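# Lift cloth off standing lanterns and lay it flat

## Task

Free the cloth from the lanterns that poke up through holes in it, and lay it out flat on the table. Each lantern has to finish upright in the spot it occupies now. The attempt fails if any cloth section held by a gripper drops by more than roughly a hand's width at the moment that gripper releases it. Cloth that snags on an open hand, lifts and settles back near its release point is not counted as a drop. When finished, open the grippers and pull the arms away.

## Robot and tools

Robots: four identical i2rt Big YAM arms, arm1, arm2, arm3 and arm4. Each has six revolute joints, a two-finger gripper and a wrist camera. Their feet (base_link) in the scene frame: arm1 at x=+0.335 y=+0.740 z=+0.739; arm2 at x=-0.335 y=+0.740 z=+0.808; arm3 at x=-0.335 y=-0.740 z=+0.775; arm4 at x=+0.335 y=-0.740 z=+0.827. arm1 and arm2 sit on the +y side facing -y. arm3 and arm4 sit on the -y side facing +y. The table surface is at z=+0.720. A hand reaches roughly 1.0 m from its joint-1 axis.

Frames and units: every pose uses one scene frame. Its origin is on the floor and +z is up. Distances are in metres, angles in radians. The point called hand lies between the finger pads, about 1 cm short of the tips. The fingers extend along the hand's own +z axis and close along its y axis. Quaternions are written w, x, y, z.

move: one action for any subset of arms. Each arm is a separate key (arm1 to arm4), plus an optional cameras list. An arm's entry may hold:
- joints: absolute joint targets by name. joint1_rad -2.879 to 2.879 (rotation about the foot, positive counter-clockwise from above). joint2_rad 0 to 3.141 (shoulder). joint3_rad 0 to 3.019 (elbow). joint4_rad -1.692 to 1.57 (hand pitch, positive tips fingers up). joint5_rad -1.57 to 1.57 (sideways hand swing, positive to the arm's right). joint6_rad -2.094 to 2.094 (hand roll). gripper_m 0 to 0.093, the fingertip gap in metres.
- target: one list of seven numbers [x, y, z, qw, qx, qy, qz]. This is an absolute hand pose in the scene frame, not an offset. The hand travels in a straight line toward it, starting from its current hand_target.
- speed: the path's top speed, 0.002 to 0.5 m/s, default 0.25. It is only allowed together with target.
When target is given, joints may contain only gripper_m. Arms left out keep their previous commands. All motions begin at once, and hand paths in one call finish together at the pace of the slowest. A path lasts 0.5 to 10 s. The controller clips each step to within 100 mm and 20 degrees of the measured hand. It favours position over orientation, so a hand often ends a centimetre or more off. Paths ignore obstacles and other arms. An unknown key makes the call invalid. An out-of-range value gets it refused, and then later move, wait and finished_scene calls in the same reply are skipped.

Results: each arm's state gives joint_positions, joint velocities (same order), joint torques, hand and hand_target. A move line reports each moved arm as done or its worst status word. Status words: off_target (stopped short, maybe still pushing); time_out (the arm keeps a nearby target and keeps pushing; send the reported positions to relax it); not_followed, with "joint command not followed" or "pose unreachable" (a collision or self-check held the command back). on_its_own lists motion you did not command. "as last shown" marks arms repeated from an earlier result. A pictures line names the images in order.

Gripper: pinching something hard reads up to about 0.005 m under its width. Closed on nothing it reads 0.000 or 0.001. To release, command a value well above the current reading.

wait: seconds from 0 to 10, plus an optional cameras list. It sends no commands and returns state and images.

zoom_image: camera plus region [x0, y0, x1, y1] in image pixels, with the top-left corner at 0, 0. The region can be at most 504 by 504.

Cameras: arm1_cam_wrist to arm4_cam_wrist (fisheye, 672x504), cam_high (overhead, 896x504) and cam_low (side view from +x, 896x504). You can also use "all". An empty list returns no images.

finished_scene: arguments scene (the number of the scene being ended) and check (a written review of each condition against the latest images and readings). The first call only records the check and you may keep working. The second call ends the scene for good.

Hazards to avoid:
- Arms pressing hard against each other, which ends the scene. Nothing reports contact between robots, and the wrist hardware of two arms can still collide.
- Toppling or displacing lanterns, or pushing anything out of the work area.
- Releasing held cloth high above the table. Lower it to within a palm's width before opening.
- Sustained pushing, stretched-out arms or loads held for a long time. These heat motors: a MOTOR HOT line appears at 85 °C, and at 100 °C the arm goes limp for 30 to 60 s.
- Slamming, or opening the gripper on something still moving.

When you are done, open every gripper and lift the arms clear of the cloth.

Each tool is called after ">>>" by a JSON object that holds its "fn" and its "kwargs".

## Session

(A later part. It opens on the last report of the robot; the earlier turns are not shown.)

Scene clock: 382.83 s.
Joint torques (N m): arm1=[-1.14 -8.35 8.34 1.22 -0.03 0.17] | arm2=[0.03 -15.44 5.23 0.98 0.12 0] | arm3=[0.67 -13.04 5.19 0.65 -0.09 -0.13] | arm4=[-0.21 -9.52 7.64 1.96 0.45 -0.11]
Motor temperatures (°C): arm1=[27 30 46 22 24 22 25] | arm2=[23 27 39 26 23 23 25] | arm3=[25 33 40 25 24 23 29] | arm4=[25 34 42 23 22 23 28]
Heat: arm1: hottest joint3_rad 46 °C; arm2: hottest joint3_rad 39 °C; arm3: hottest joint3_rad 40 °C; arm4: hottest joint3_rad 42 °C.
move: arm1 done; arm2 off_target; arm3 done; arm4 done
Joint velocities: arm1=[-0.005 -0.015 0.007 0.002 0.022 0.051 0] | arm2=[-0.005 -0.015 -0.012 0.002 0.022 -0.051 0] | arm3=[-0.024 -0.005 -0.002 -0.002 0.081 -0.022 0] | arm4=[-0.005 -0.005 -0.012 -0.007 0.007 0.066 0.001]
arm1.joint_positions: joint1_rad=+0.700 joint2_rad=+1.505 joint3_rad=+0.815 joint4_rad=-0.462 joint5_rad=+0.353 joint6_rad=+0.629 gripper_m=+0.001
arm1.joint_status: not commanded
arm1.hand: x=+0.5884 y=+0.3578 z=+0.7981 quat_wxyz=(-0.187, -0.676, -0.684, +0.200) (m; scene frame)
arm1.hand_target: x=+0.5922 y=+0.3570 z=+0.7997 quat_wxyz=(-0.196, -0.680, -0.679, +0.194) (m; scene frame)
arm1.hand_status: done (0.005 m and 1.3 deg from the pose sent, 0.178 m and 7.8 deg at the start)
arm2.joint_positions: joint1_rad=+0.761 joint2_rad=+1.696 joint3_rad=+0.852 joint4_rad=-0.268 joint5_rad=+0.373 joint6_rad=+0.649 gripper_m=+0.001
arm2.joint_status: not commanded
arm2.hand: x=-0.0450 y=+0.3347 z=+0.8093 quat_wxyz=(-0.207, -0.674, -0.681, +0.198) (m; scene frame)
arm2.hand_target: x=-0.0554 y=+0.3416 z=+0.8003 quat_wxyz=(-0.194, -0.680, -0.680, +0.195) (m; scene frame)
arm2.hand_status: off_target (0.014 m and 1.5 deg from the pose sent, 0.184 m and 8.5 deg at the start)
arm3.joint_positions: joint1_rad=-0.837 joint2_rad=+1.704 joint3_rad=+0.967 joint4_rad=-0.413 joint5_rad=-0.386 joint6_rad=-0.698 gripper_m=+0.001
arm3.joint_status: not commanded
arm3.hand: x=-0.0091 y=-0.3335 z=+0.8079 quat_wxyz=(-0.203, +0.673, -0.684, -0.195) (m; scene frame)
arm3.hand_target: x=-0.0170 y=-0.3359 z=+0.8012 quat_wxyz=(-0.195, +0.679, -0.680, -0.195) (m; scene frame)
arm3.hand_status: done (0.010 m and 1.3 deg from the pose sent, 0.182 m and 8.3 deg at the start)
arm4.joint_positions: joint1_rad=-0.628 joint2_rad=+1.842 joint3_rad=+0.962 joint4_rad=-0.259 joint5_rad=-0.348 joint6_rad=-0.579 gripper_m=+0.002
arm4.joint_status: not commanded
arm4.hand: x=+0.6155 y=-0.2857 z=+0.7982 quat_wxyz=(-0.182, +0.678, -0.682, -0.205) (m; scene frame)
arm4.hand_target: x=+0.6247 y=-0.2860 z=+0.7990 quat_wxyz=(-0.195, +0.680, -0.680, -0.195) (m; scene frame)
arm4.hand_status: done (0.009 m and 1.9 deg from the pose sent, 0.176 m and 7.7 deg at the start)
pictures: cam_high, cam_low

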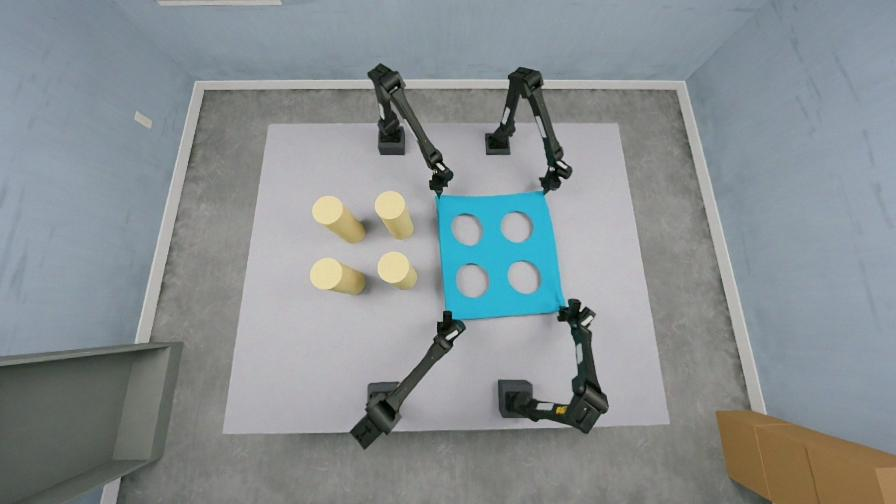

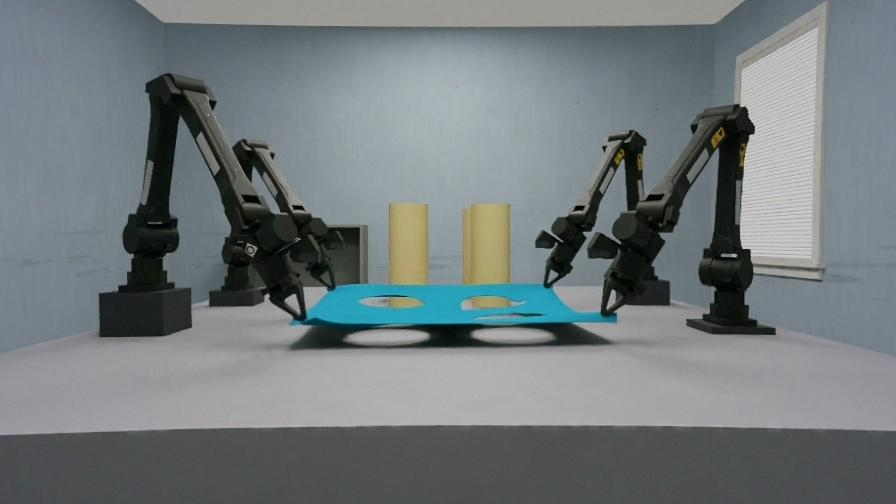

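>>> {"fn": "move", "kwargs": {"arm1": {"target": [0.594, 0.357, 0.735, 0.183, 0.683, 0.683, -0.183], "speed": 0.08}, "arm2": {"target": [-0.056, 0.343, 0.730, 0.183, 0.683, 0.683, -0.183], "speed": 0.08}, "arm3": {"target": [-0.017, -0.336, 0.731, 0.183, -0.683, 0.683, 0.183], "speed": 0.08}, "arm4": {"target": [0.625, -0.288, 0.734, 0.183, -0.683, 0.683, 0.183], "speed": 0.08}}}

Scene clock: 389.77 s.
Joint torques (N m): arm1=[-1.55 -8.82 6.79 1.35 -0.01 0.13] | arm2=[-0.15 -15.74 3.78 0.99 0.09 0] | arm3=[0.85 -13.04 4.25 0.68 -0.08 -0.11] | arm4=[-0.03 -8.64 6.93 1.77 0.5 -0.11]
Motor temperatures (°C): arm1=[27 30 44 22 24 22 25] | arm2=[23 27 39 26 22 23 25] | arm3=[25 33 39 25 24 23 29] | arm4=[25 34 41 23 22 23 28]
Heat: arm1: hottest joint3_rad 44 °C; arm2: hottest joint3_rad 39 °C; arm3: hottest joint3_rad 39 °C; arm4: hottest joint3_rad 41 °C.
move: arm1 done; arm2 off_target; arm3 off_target; arm4 off_target
Joint velocities: arm1=[-0.015 0.005 0.017 0.002 0.007 0.095 0.001] | arm2=[-0.015 -0.005 -0.002 -0.012 0.007 -0.037 0] | arm3=[-0.015 -0.015 -0.007 -0.012 0.007 -0.022 0] | arm4=[0.005 -0.005 0.022 -0.002 0.081 -0.037 0]
arm1.joint_positions: joint1_rad=+0.700 joint2_rad=+1.645 joint3_rad=+0.782 joint4_rad=-0.306 joint5_rad=+0.332 joint6_rad=+0.636 gripper_m=+0.001
arm1.joint_status: not commanded
arm1.hand: x=+0.5926 y=+0.3569 z=+0.7380 quat_wxyz=(-0.180, -0.678, -0.687, +0.189) (m; scene frame)
arm1.hand_target: x=+0.5935 y=+0.3574 z=+0.7348 quat_wxyz=(-0.183, -0.683, -0.683, +0.183) (m; scene frame)
arm1.hand_status: done (0.003 m and 1.0 deg from the pose sent, 0.063 m and 2.2 deg at the start)
arm2.joint_positions: joint1_rad=+0.755 joint2_rad=+1.857 joint3_rad=+0.842 joint4_rad=-0.109 joint5_rad=+0.349 joint6_rad=+0.652 gripper_m=+0.001
arm2.joint_status: not commanded
arm2.hand: x=-0.0424 y=+0.3338 z=+0.7442 quat_wxyz=(-0.202, -0.677, -0.683, +0.186) (m; scene frame)
arm2.hand_target: x=-0.0563 y=+0.3440 z=+0.7308 quat_wxyz=(-0.183, -0.683, -0.683, +0.183) (m; scene frame)
arm2.hand_status: off_target (0.022 m and 2.3 deg from the pose sent, 0.080 m and 3.4 deg at the start)
arm3.joint_positions: joint1_rad=-0.832 joint2_rad=+1.842 joint3_rad=+0.945 joint4_rad=-0.269 joint5_rad=-0.361 joint6_rad=-0.702 gripper_m=+0.001
arm3.joint_status: not commanded
arm3.hand: x=-0.0065 y=-0.3327 z=+0.7437 quat_wxyz=(-0.196, +0.676, -0.686, -0.183) (m; scene frame)
arm3.hand_target: x=-0.0175 y=-0.3370 z=+0.7321 quat_wxyz=(-0.183, +0.683, -0.683, -0.183) (m; scene frame)
arm3.hand_status: off_target (0.017 m and 1.8 deg from the pose sent, 0.077 m and 2.9 deg at the start)
arm4.joint_positions: joint1_rad=-0.628 joint2_rad=+1.971 joint3_rad=+0.962 joint4_rad=-0.138 joint5_rad=-0.329 joint6_rad=-0.586 gripper_m=+0.002
arm4.joint_status: not commanded
arm4.hand: x=+0.6189 y=-0.2855 z=+0.7434 quat_wxyz=(-0.181, +0.680, -0.684, -0.195) (m; scene frame)
arm4.hand_target: x=+0.6250 y=-0.2880 z=+0.7337 quat_wxyz=(-0.183, +0.683, -0.683, -0.183) (m; scene frame)
arm4.hand_status: off_target (0.011 m and 1.4 deg from the pose sent, 0.065 m and 2.6 deg at the start)
pictures: arm1_cam_wrist, arm2_cam_wrist, arm3_cam_wrist, arm4_cam_wrist, cam_high, cam_low
camera_calibration:
arm1_cam_wrist: T_world_to_cam=[[-0.999876, -0.0144534, 0.00628422, 0.59476], [-0.0140264, 0.997891, 0.063376, -0.386423], [-0.00718697, 0.06328, -0.99797, 0.848549], [0, 0, 0, 1]] pos_world=[0.595364, 0.340508, 0.867579]
arm2_cam_wrist: T_world_to_cam=[[-0.999573, -0.0130824, -0.0261315, -0.0153762], [-0.015021, 0.997038, 0.0754269, -0.385407], [0.0250674, 0.0757872, -0.996809, 0.839372], [0, 0, 0, 1]] pos_world=[-0.0421997, 0.320451, 0.865362]
arm3_cam_wrist: T_world_to_cam=[[0.999812, -0.0152081, 0.012051, -0.0068491], [-0.0160773, -0.997004, 0.075659, -0.381538], [0.0108643, -0.0758386, -0.997061, 0.841355], [0, 0, 0, 1]] pos_world=[-0.00842703, -0.316692, 0.867831]
arm4_cam_wrist: T_world_to_cam=[[0.999844, 0.00535704, -0.0168131, -0.605675], [0.00692626, -0.995481, 0.0947092, -0.355237], [-0.0162297, -0.0948109, -0.995363, 0.843552], [0, 0, 0, 1]] pos_world=[0.621732, -0.270409, 0.863101]

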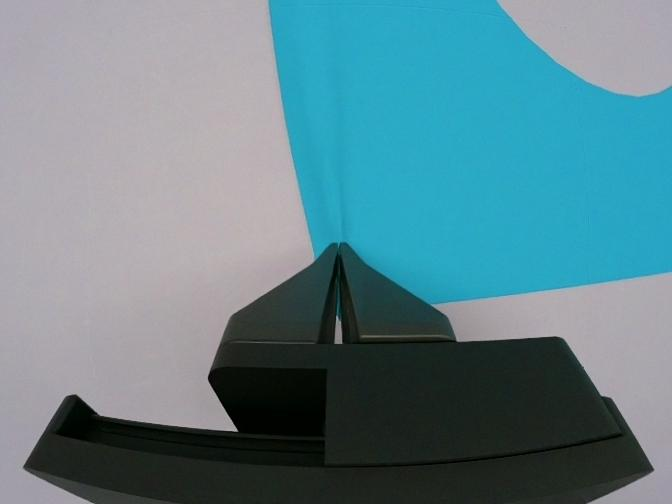

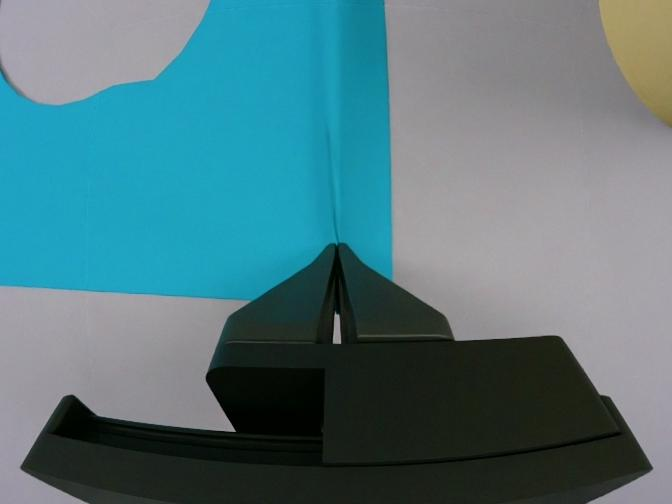

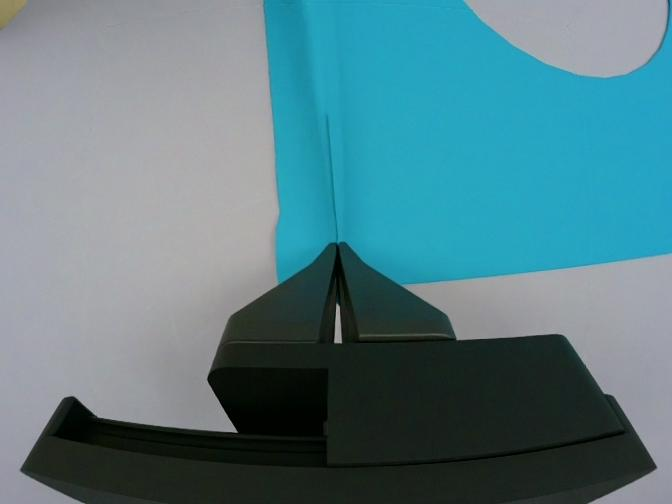

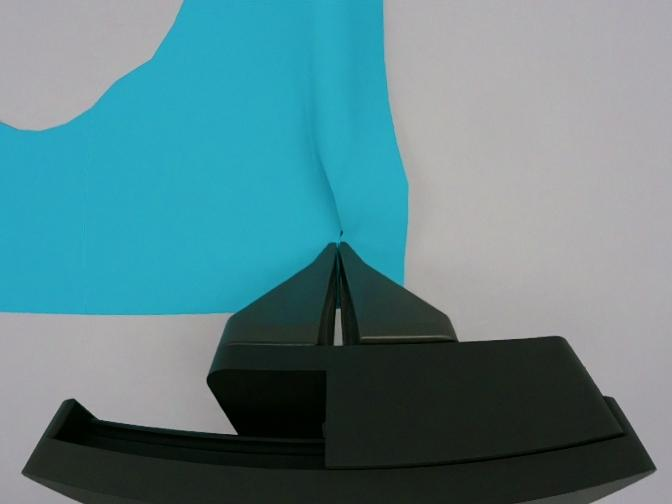

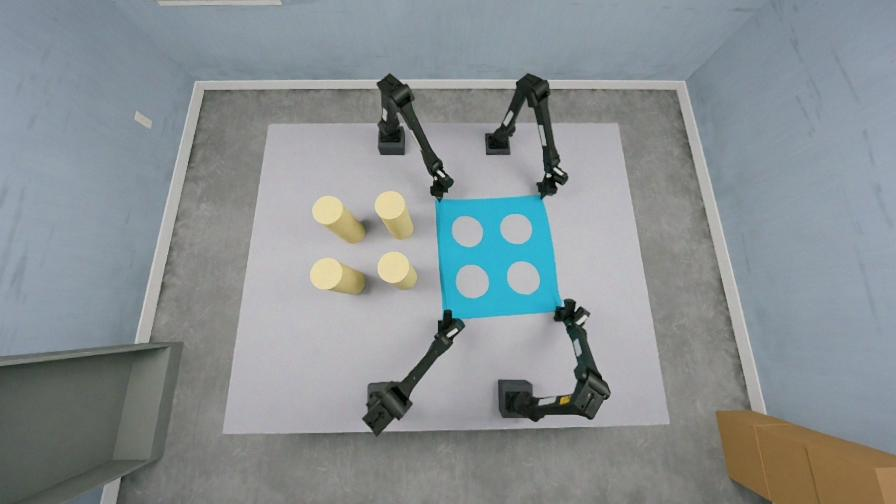

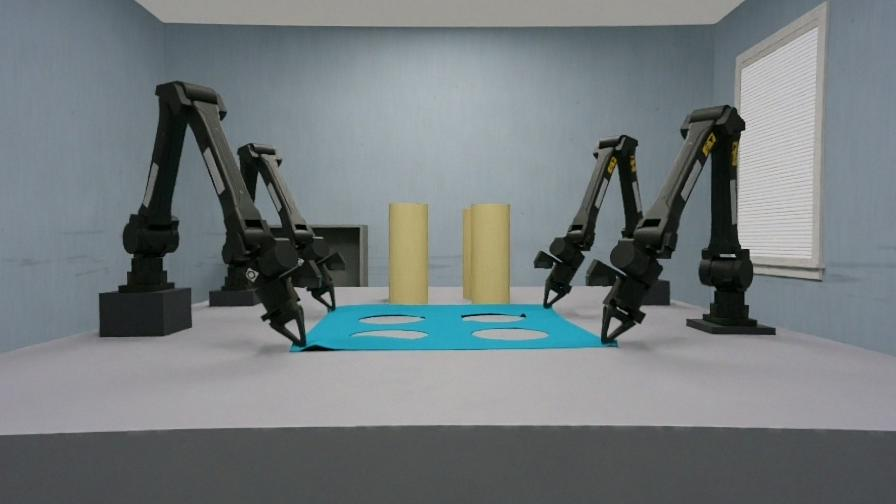

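>>> {"fn": "zoom_image", "kwargs": {"camera": "cam_low", "region": [240, 260, 460, 380]}}

>>> {"fn": "zoom_image", "kwargs": {"camera": "cam_low", "region": [440, 260, 660, 380]}}

Scaled by 2.291.

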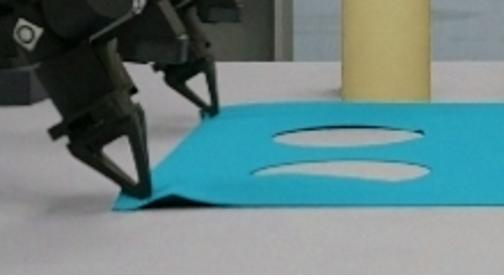

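Scaled by 2.291.

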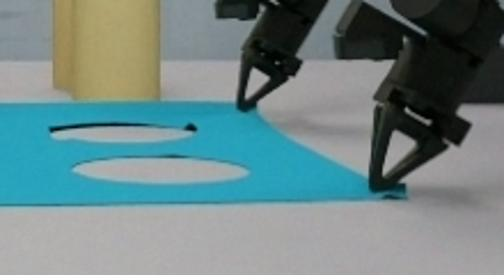

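>>> {"fn": "move", "kwargs": {"arm1": {"joints": {"gripper_m": 0.05}}, "arm2": {"joints": {"gripper_m": 0.05}}, "arm3": {"joints": {"gripper_m": 0.05}}, "arm4": {"joints": {"gripper_m": 0.05}}}}

Scene clock: 398.73 s.
Joint torques (N m): arm1=[-1.26 -8.64 6.71 1.21 0.28 0.14] | arm2=[-0.03 -15.62 5.05 0.95 0.12 0.01] | arm3=[0.67 -12.86 5.14 0.64 -0.12 -0.12] | arm4=[0.09 -8.94 6.93 1.63 -0.15 -0.08]
Motor temperatures (°C): arm1=[27 30 42 22 24 22 25] | arm2=[23 27 37 26 22 23 25] | arm3=[25 33 38 25 24 23 29] | arm4=[25 34 39 23 22 23 28]
Heat: arm1: hottest joint3_rad 42 °C; arm2: hottest joint3_rad 37 °C; arm3: hottest joint3_rad 38 °C; arm4: hottest joint3_rad 39 °C.
move: arm1 done; arm2 done; arm3 done; arm4 done
Joint velocities: arm1=[-0.015 -0.005 0.002 0.002 -0.007 -0.022 0] | arm2=[0.005 0.005 0.017 -0.007 -0.066 -0.051 0] | arm3=[-0.005 -0.015 -0.007 -0.007 -0.066 0.051 0] | arm4=[-0.005 0.005 0.012 -0.012 -0.022 0.066 0]
arm1.joint_positions: joint1_rad=+0.700 joint2_rad=+1.645 joint3_rad=+0.782 joint4_rad=-0.306 joint5_rad=+0.326 joint6_rad=+0.637 gripper_m=+0.050
arm1.joint_status: all done
arm1.hand: x=+0.5936 y=+0.3576 z=+0.7377 quat_wxyz=(-0.181, -0.679, -0.687, +0.186) (m; scene frame)
arm1.hand_target: x=+0.5936 y=+0.3575 z=+0.7348 quat_wxyz=(-0.183, -0.683, -0.683, +0.183) (m; scene frame)
arm1.hand_status: not commanded
arm2.joint_positions: joint1_rad=+0.755 joint2_rad=+1.861 joint3_rad=+0.824 joint4_rad=-0.109 joint5_rad=+0.348 joint6_rad=+0.653 gripper_m=+0.050
arm2.joint_status: all done
arm2.hand: x=-0.0495 y=+0.3417 z=+0.7371 quat_wxyz=(-0.191, -0.677, -0.686, +0.185) (m; scene frame)
arm2.hand_target: x=-0.0562 y=+0.3439 z=+0.7310 quat_wxyz=(-0.183, -0.683, -0.683, +0.183) (m; scene frame)
arm2.hand_status: not commanded
arm3.joint_positions: joint1_rad=-0.830 joint2_rad=+1.843 joint3_rad=+0.930 joint4_rad=-0.268 joint5_rad=-0.360 joint6_rad=-0.702 gripper_m=+0.050
arm3.joint_status: all done
arm3.hand: x=-0.0127 y=-0.3374 z=+0.7381 quat_wxyz=(-0.189, +0.677, -0.688, -0.183) (m; scene frame)
arm3.hand_target: x=-0.0175 y=-0.3370 z=+0.7321 quat_wxyz=(-0.183, +0.683, -0.683, -0.183) (m; scene frame)
arm3.hand_status: not commanded
arm4.joint_positions: joint1_rad=-0.628 joint2_rad=+1.975 joint3_rad=+0.962 joint4_rad=-0.135 joint5_rad=-0.313 joint6_rad=-0.590 gripper_m=+0.050
arm4.joint_status: all done
arm4.hand: x=+0.6211 y=-0.2872 z=+0.7407 quat_wxyz=(-0.182, +0.681, -0.685, -0.187) (m; scene frame)
arm4.hand_target: x=+0.6251 y=-0.2881 z=+0.7336 quat_wxyz=(-0.183, +0.683, -0.683, -0.183) (m; scene frame)
arm4.hand_status: not commanded
pictures: arm1_cam_wrist, arm2_cam_wrist, arm3_cam_wrist, arm4_cam_wrist, cam_high, cam_low
camera_calibration:
arm1_cam_wrist: T_world_to_cam=[[-0.999872, -0.0159493, 0.00125586, 0.599994], [-0.0158294, 0.997629, 0.0669819, -0.388529], [-0.00232119, 0.0669535, -0.997753, 0.843829], [0, 0, 0, 1]] pos_world=[0.595726, 0.34068, 0.867204]
arm2_cam_wrist: T_world_to_cam=[[-0.999843, -0.0125046, -0.0125559, -0.0327035], [-0.0136085, 0.99566, 0.0920694, -0.404564], [0.0113501, 0.0922258, -0.995673, 0.824764], [0, 0, 0, 1]] pos_world=[-0.047565, 0.326335, 0.858033]
arm3_cam_wrist: T_world_to_cam=[[0.99991, -0.0132842, 0.00183226, 0.0075405], [-0.0133936, -0.996073, 0.087513, -0.394307], [0.000662528, -0.0875296, -0.996162, 0.830742], [0, 0, 0, 1]] pos_world=[-0.0133714, -0.319944, 0.862046]
arm4_cam_wrist: T_world_to_cam=[[0.999989, 0.0012011, -0.00457652, -0.618294], [0.00167449, -0.994483, 0.104883, -0.360658], [-0.0044253, -0.104889, -0.994474, 0.829861], [0, 0, 0, 1]] pos_world=[0.622564, -0.270882, 0.860273]

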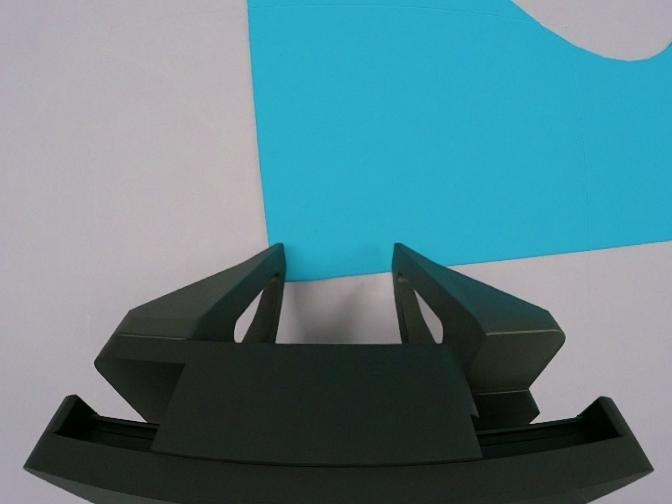

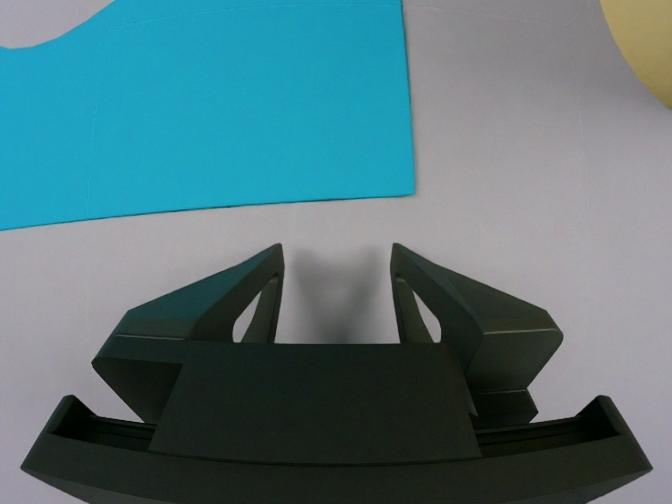

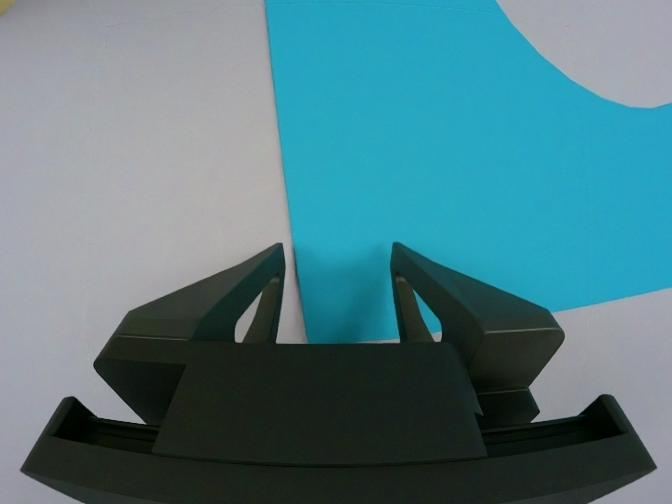

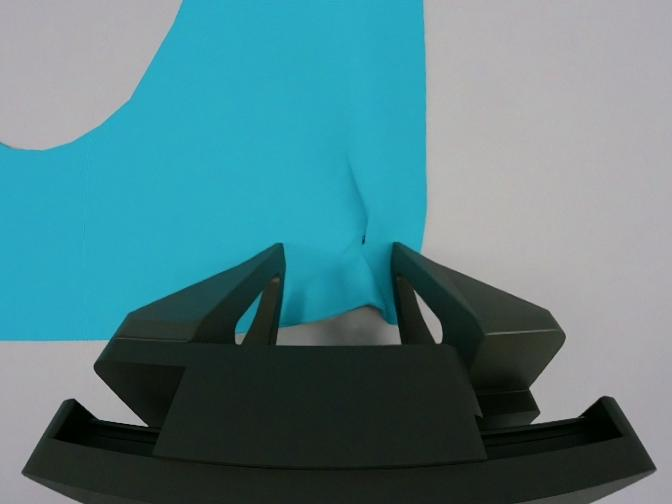

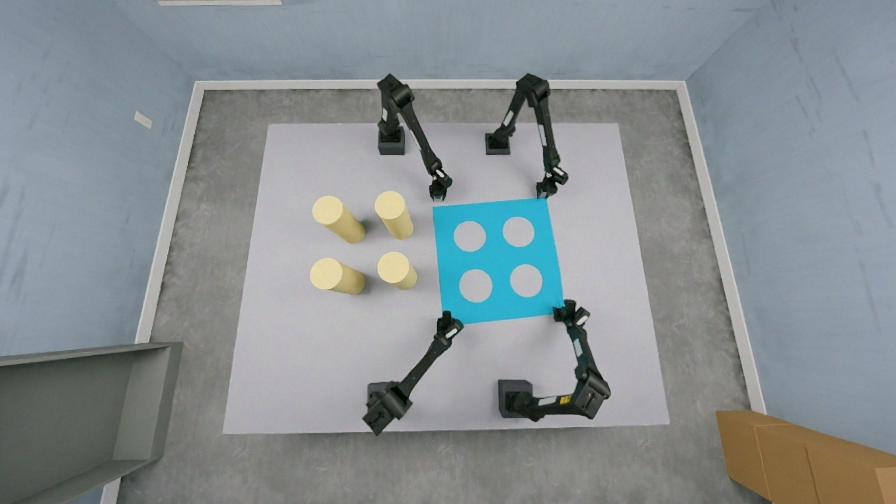

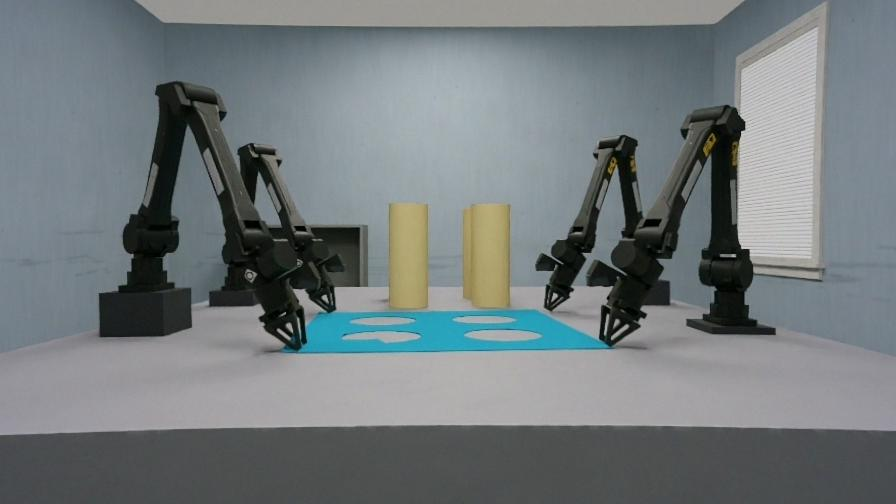

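>>> {"fn": "zoom_image", "kwargs": {"camera": "arm4_cam_wrist", "region": [220, 120, 480, 360]}}

>>> {"fn": "zoom_image", "kwargs": {"camera": "cam_low", "region": [240, 260, 440, 380]}}

>>> {"fn": "zoom_image", "kwargs": {"camera": "cam_high", "region": [400, 170, 620, 350]}}

Scaled by 1.938 from the camera's 672x504 image, which has a finer 960x720 frame.

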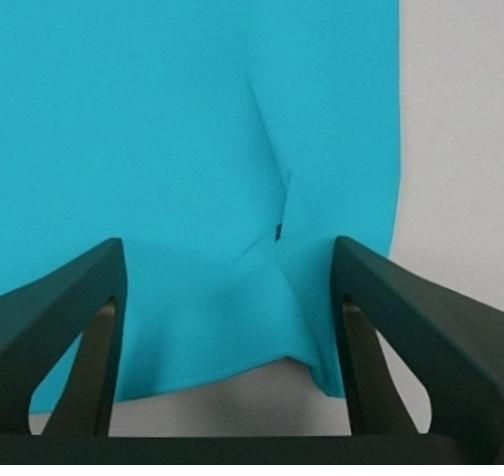

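Scaled by 2.520.

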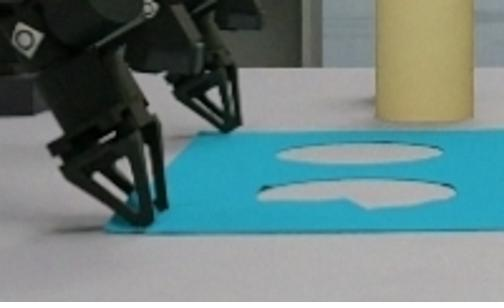

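Scaled by 2.291.

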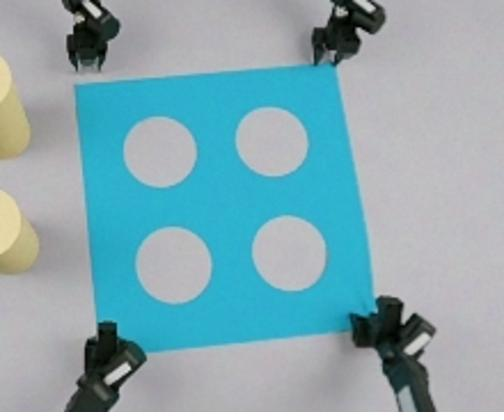

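>>> {"fn": "move", "kwargs": {"arm1": {"target": [0.594, 0.375, 0.85, 0.183, 0.683, 0.683, -0.183], "speed": 0.15}, "arm2": {"target": [-0.056, 0.361, 0.85, 0.183, 0.683, 0.683, -0.183], "speed": 0.15}, "arm3": {"target": [-0.0175, -0.354, 0.85, 0.183, -0.683, 0.683, 0.183], "speed": 0.15}, "arm4": {"joints": {"gripper_m": 0.09}}}}

Scene clock: 413.30 s.
Joint torques (N m): arm1=[-0.85 -7.47 12.78 0.38 0.66 0.11] | arm2=[1.85 -14.33 10.09 0.47 0.4 0.02] | arm3=[-0.21 -13.27 9.48 0.08 -0.21 -0.16] | arm4=[0.03 -8.94 6.91 1.63 -0.16 -0.07]
Motor temperatures (°C): arm1=[27 30 40 22 24 22 25] | arm2=[23 26 36 26 22 23 24] | arm3=[25 34 37 24 24 23 28] | arm4=[25 33 38 23 21 23 27]
Heat: arm1: hottest joint3_rad 40 °C; arm2: hottest joint3_rad 36 °C; arm3: hottest joint3_rad 37 °C; arm4: hottest joint3_rad 38 °C.
move: arm1 off_target; arm2 off_target; arm3 off_target; arm4 done
Joint velocities: arm1=[-0.005 -0.015 -0.002 -0.002 -0.066 0.007 -0.002] | arm2=[-0.015 -0.015 -0.017 0.002 -0.051 -0.022 0] | arm3=[-0.005 -0.015 -0.002 -0.002 0.007 -0.022 0.001] | arm4=[-0.015 -0.005 0.002 -0.002 0.037 -0.022 -0.001]
arm1.joint_positions: joint1_rad=+0.719 joint2_rad=+1.398 joint3_rad=+0.828 joint4_rad=-0.652 joint5_rad=+0.327 joint6_rad=+0.663 gripper_m=+0.050
arm1.joint_status: not commanded
arm1.hand: x=+0.5796 y=+0.3873 z=+0.8294 quat_wxyz=(-0.160, -0.681, -0.691, +0.181) (m; scene frame)
arm1.hand_target: x=+0.5939 y=+0.3753 z=+0.8506 quat_wxyz=(-0.183, -0.683, -0.683, +0.183) (m; scene frame)
arm1.hand_status: off_target (0.028 m and 2.8 deg from the pose sent, 0.114 m and 0.8 deg at the start)
arm2.joint_positions: joint1_rad=+0.768 joint2_rad=+1.568 joint3_rad=+0.822 joint4_rad=-0.449 joint5_rad=+0.353 joint6_rad=+0.680 gripper_m=+0.050
arm2.joint_status: not commanded
arm2.hand: x=-0.0668 y=+0.3672 z=+0.8377 quat_wxyz=(-0.171, -0.683, -0.687, +0.183) (m; scene frame)
arm2.hand_target: x=-0.0552 y=+0.3604 z=+0.8498 quat_wxyz=(-0.183, -0.683, -0.683, +0.183) (m; scene frame)
arm2.hand_status: off_target (0.018 m and 1.5 deg from the pose sent, 0.115 m and 1.2 deg at the start)
arm3.joint_positions: joint1_rad=-0.844 joint2_rad=+1.618 joint3_rad=+0.940 joint4_rad=-0.578 joint5_rad=-0.367 joint6_rad=-0.727 gripper_m=+0.050
arm3.joint_status: not commanded
arm3.hand: x=-0.0330 y=-0.3653 z=+0.8237 quat_wxyz=(-0.157, +0.680, -0.692, -0.183) (m; scene frame)
arm3.hand_target: x=-0.0170 y=-0.3537 z=+0.8492 quat_wxyz=(-0.183, +0.683, -0.683, -0.183) (m; scene frame)
arm3.hand_status: off_target (0.033 m and 3.2 deg from the pose sent, 0.113 m and 1.1 deg at the start)
arm4.joint_positions: joint1_rad=-0.628 joint2_rad=+1.976 joint3_rad=+0.962 joint4_rad=-0.135 joint5_rad=-0.312 joint6_rad=-0.590 gripper_m=+0.090
arm4.joint_status: all done
arm4.hand: x=+0.6211 y=-0.2873 z=+0.7403 quat_wxyz=(-0.181, +0.681, -0.685, -0.187) (m; scene frame)
arm4.hand_target: x=+0.6251 y=-0.2881 z=+0.7337 quat_wxyz=(-0.183, +0.683, -0.683, -0.183) (m; scene frame)
arm4.hand_status: not commanded
pictures: arm1_cam_wrist, arm2_cam_wrist, arm3_cam_wrist, arm4_cam_wrist, cam_high, cam_low
camera_calibration:
arm1_cam_wrist: T_world_to_cam=[[-0.999644, -0.011525, 0.0240439, 0.565588], [-0.00894561, 0.994458, 0.104756, -0.458614], [-0.0251179, 0.104504, -0.994207, 0.929042], [0, 0, 0, 1]] pos_world=[0.58462, 0.365503, 0.958104]
arm2_cam_wrist: T_world_to_cam=[[-0.999943, 0.000745782, 0.0106126, -0.0727248], [0.00207394, 0.992067, 0.125696, -0.46528], [-0.0104346, 0.125711, -0.992012, 0.905927], [0, 0, 0, 1]] pos_world=[-0.0623027, 0.347758, 0.957946]
arm3_cam_wrist: T_world_to_cam=[[0.999073, -0.00339441, -0.0429225, 0.0677271], [0.00237324, -0.991031, 0.133613, -0.465494], [-0.0429911, -0.133591, -0.990104, 0.890366], [0, 0, 0, 1]] pos_world=[-0.0282817, -0.342144, 0.946657]
arm4_cam_wrist: T_world_to_cam=[[0.999989, 0.00170475, -0.00439029, -0.618239], [0.00215924, -0.994397, 0.10569, -0.36165], [-0.00418551, -0.105699, -0.994389, 0.828993], [0, 0, 0, 1]] pos_world=[0.622483, -0.270946, 0.85985]

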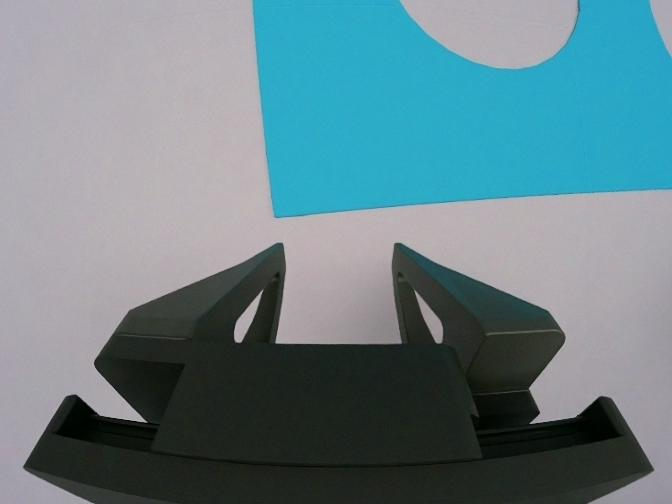

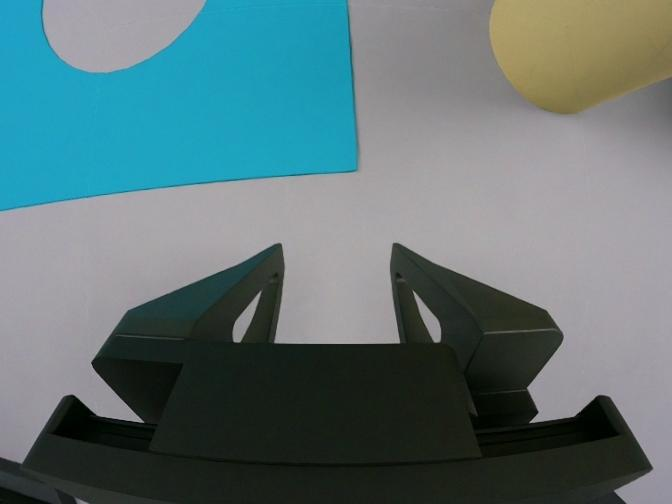

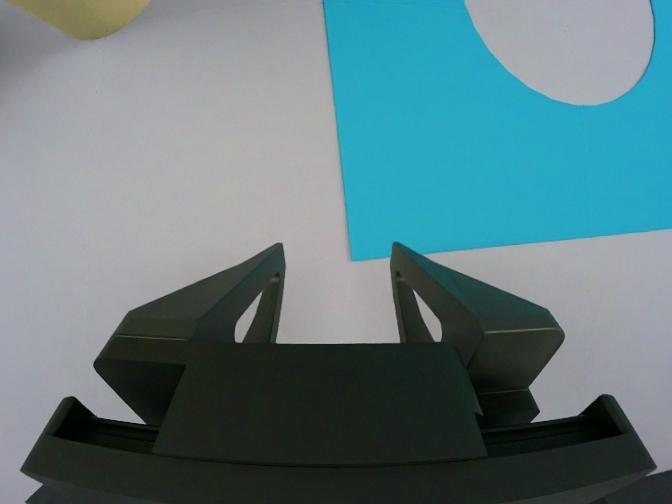

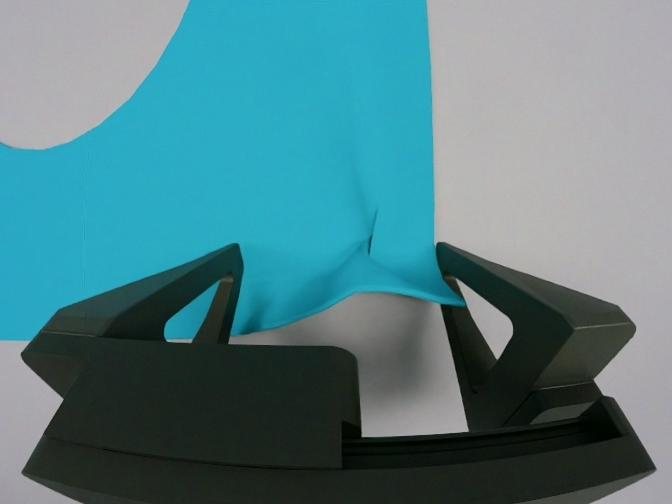

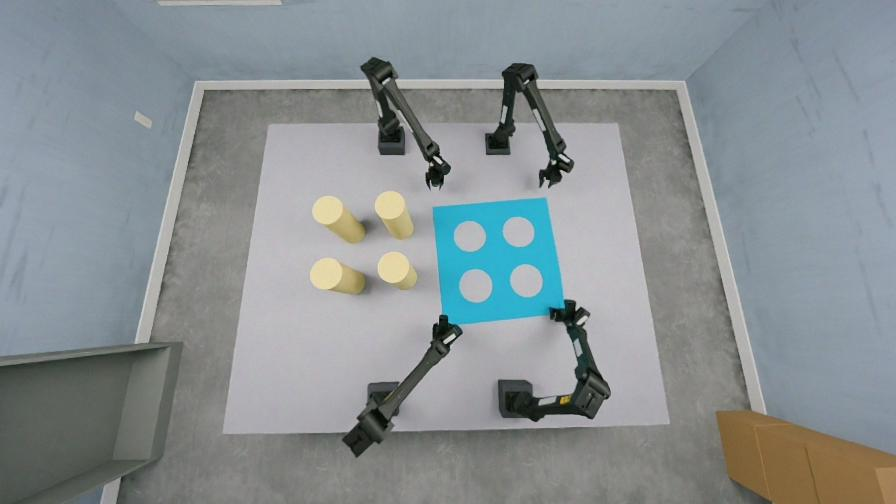

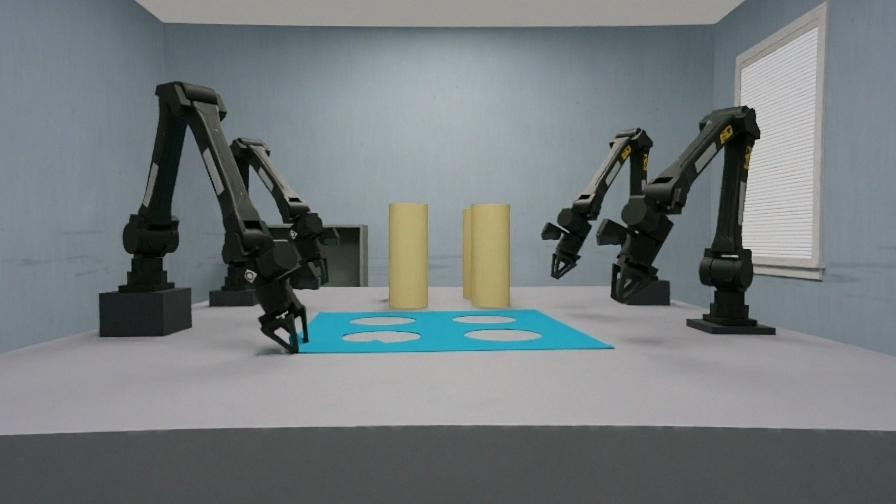

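>>> {"fn": "zoom_image", "kwargs": {"camera": "arm4_cam_wrist", "region": [320, 180, 540, 380]}}

>>> {"fn": "zoom_image", "kwargs": {"camera": "cam_low", "region": [240, 270, 420, 370]}}

Scaled by 2.291 from the camera's 672x504 image, which has a finer 960x720 frame.

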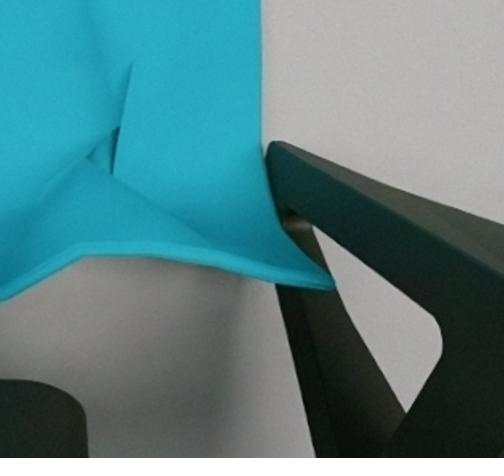

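Scaled by 2.800.

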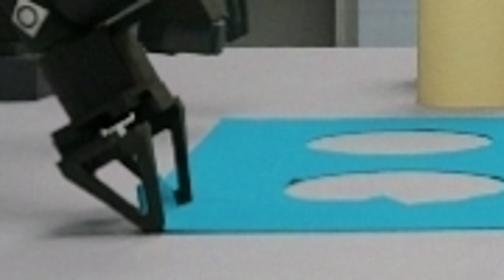

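>>> {"fn": "move", "kwargs": {"arm4": {"target": [0.625, -0.335, 0.745, 0.183, -0.683, 0.683, 0.183], "speed": 0.06}, "cameras": ["arm4_cam_wrist", "cam_high", "cam_low"]}}

Scene clock: 442.70 s.
Joint torques (N m): arm1=[-0.21 -7.59 12.94 0.35 0.68 0.11] | arm2=[1.55 -14.15 9.99 0.44 0.39 0.02] | arm3=[-0.15 -13.45 9.47 0.12 -0.21 -0.14] | arm4=[-0.5 -9.52 5.7 1.43 -0.48 -0.06]
Motor temperatures (°C): arm1=[27 29 42 21 24 22 24] | arm2=[23 26 36 26 22 23 24] | arm3=[25 32 38 24 24 23 28] | arm4=[25 33 35 23 21 23 27]
Heat: arm1: hottest joint3_rad 42 °C; arm2: hottest joint3_rad 36 °C; arm3: hottest joint3_rad 38 °C; arm4: hottest joint3_rad 35 °C.
move: arm4 done
Joint velocities: arm1=[-0.005 0.005 0.027 -0.007 0.007 0.051 0] | arm2=[0.005 -0.005 0.017 -0.012 0.007 -0.037 0] | arm3=[0.005 -0.015 -0.012 0.012 0.037 -0.051 -0.001] | arm4=[-0.005 0.005 -0.012 0.007 0.022 -0.051 0]
arm1.joint_positions: joint1_rad=+0.719 joint2_rad=+1.398 joint3_rad=+0.828 joint4_rad=-0.652 joint5_rad=+0.327 joint6_rad=+0.664 gripper_m=+0.050
arm1.joint_status: not commanded
arm1.hand: x=+0.5796 y=+0.3873 z=+0.8294 quat_wxyz=(-0.160, -0.682, -0.691, +0.181) (m; scene frame)
arm1.hand_target: x=+0.5939 y=+0.3753 z=+0.8506 quat_wxyz=(-0.183, -0.683, -0.683, +0.183) (m; scene frame)
arm1.hand_status: not commanded
arm2.joint_positions: joint1_rad=+0.768 joint2_rad=+1.568 joint3_rad=+0.822 joint4_rad=-0.449 joint5_rad=+0.353 joint6_rad=+0.681 gripper_m=+0.050
arm2.joint_status: not commanded
arm2.hand: x=-0.0669 y=+0.3672 z=+0.8377 quat_wxyz=(-0.171, -0.683, -0.687, +0.183) (m; scene frame)
arm2.hand_target: x=-0.0552 y=+0.3604 z=+0.8498 quat_wxyz=(-0.183, -0.683, -0.683, +0.183) (m; scene frame)
arm2.hand_status: not commanded
arm3.joint_positions: joint1_rad=-0.844 joint2_rad=+1.618 joint3_rad=+0.940 joint4_rad=-0.578 joint5_rad=-0.367 joint6_rad=-0.727 gripper_m=+0.050
arm3.joint_status: not commanded
arm3.hand: x=-0.0330 y=-0.3654 z=+0.8237 quat_wxyz=(-0.156, +0.680, -0.692, -0.183) (m; scene frame)
arm3.hand_target: x=-0.0170 y=-0.3537 z=+0.8491 quat_wxyz=(-0.183, +0.683, -0.683, -0.183) (m; scene frame)
arm3.hand_status: not commanded
arm4.joint_positions: joint1_rad=-0.690 joint2_rad=+1.917 joint3_rad=+0.867 joint4_rad=-0.129 joint5_rad=-0.331 joint6_rad=-0.654 gripper_m=+0.090
arm4.joint_status: not commanded
arm4.hand: x=+0.6209 y=-0.3324 z=+0.7429 quat_wxyz=(-0.177, +0.682, -0.685, -0.183) (m; scene frame)
arm4.hand_target: x=+0.6254 y=-0.3351 z=+0.7449 quat_wxyz=(-0.183, +0.683, -0.683, -0.183) (m; scene frame)
arm4.hand_status: done (0.005 m and 0.8 deg from the pose sent, 0.048 m and 0.5 deg at the start)
pictures: arm4_cam_wrist, cam_high, cam_low
camera_calibration:
arm4_cam_wrist: T_world_to_cam=[[0.999978, 0.00327469, -0.00569241, -0.616464], [0.00392011, -0.993083, 0.117346, -0.416009], [-0.00526877, -0.117366, -0.993075, 0.822613], [0, 0, 0, 1]] pos_world=[0.622416, -0.314566, 0.862224]

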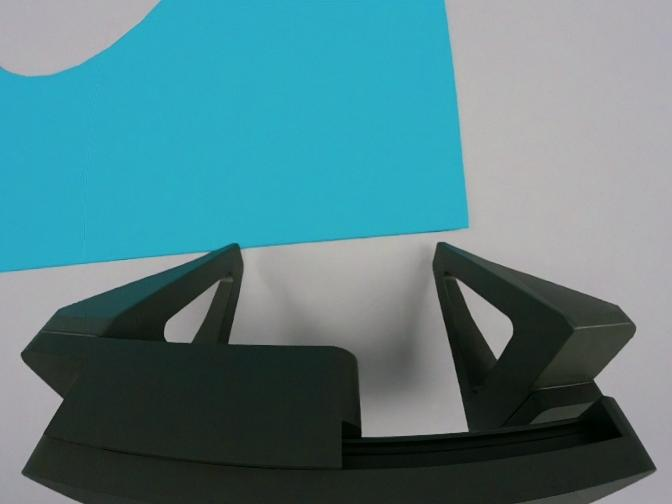

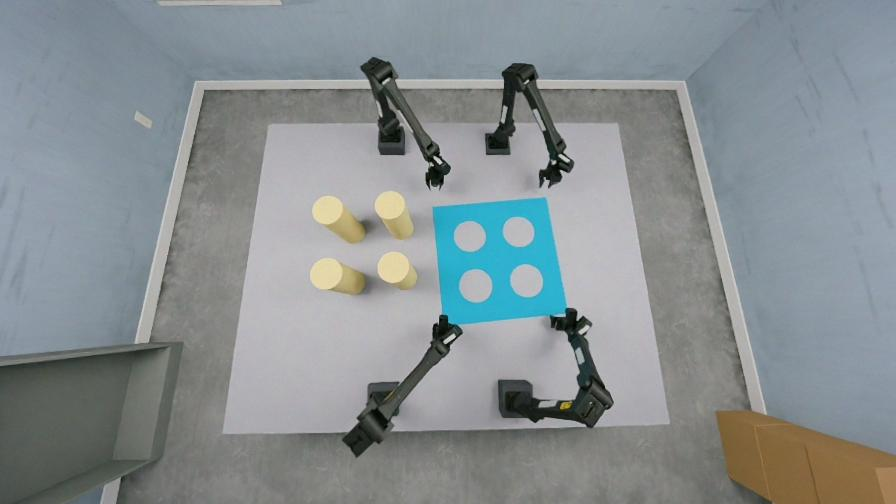

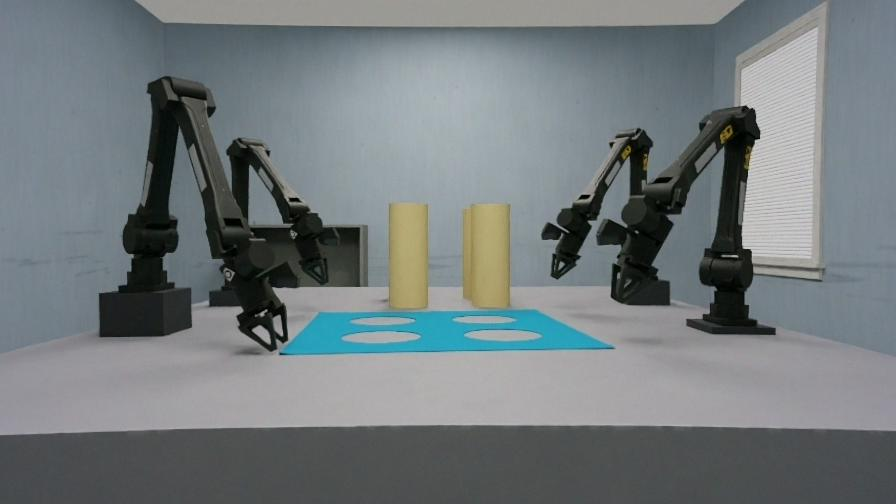

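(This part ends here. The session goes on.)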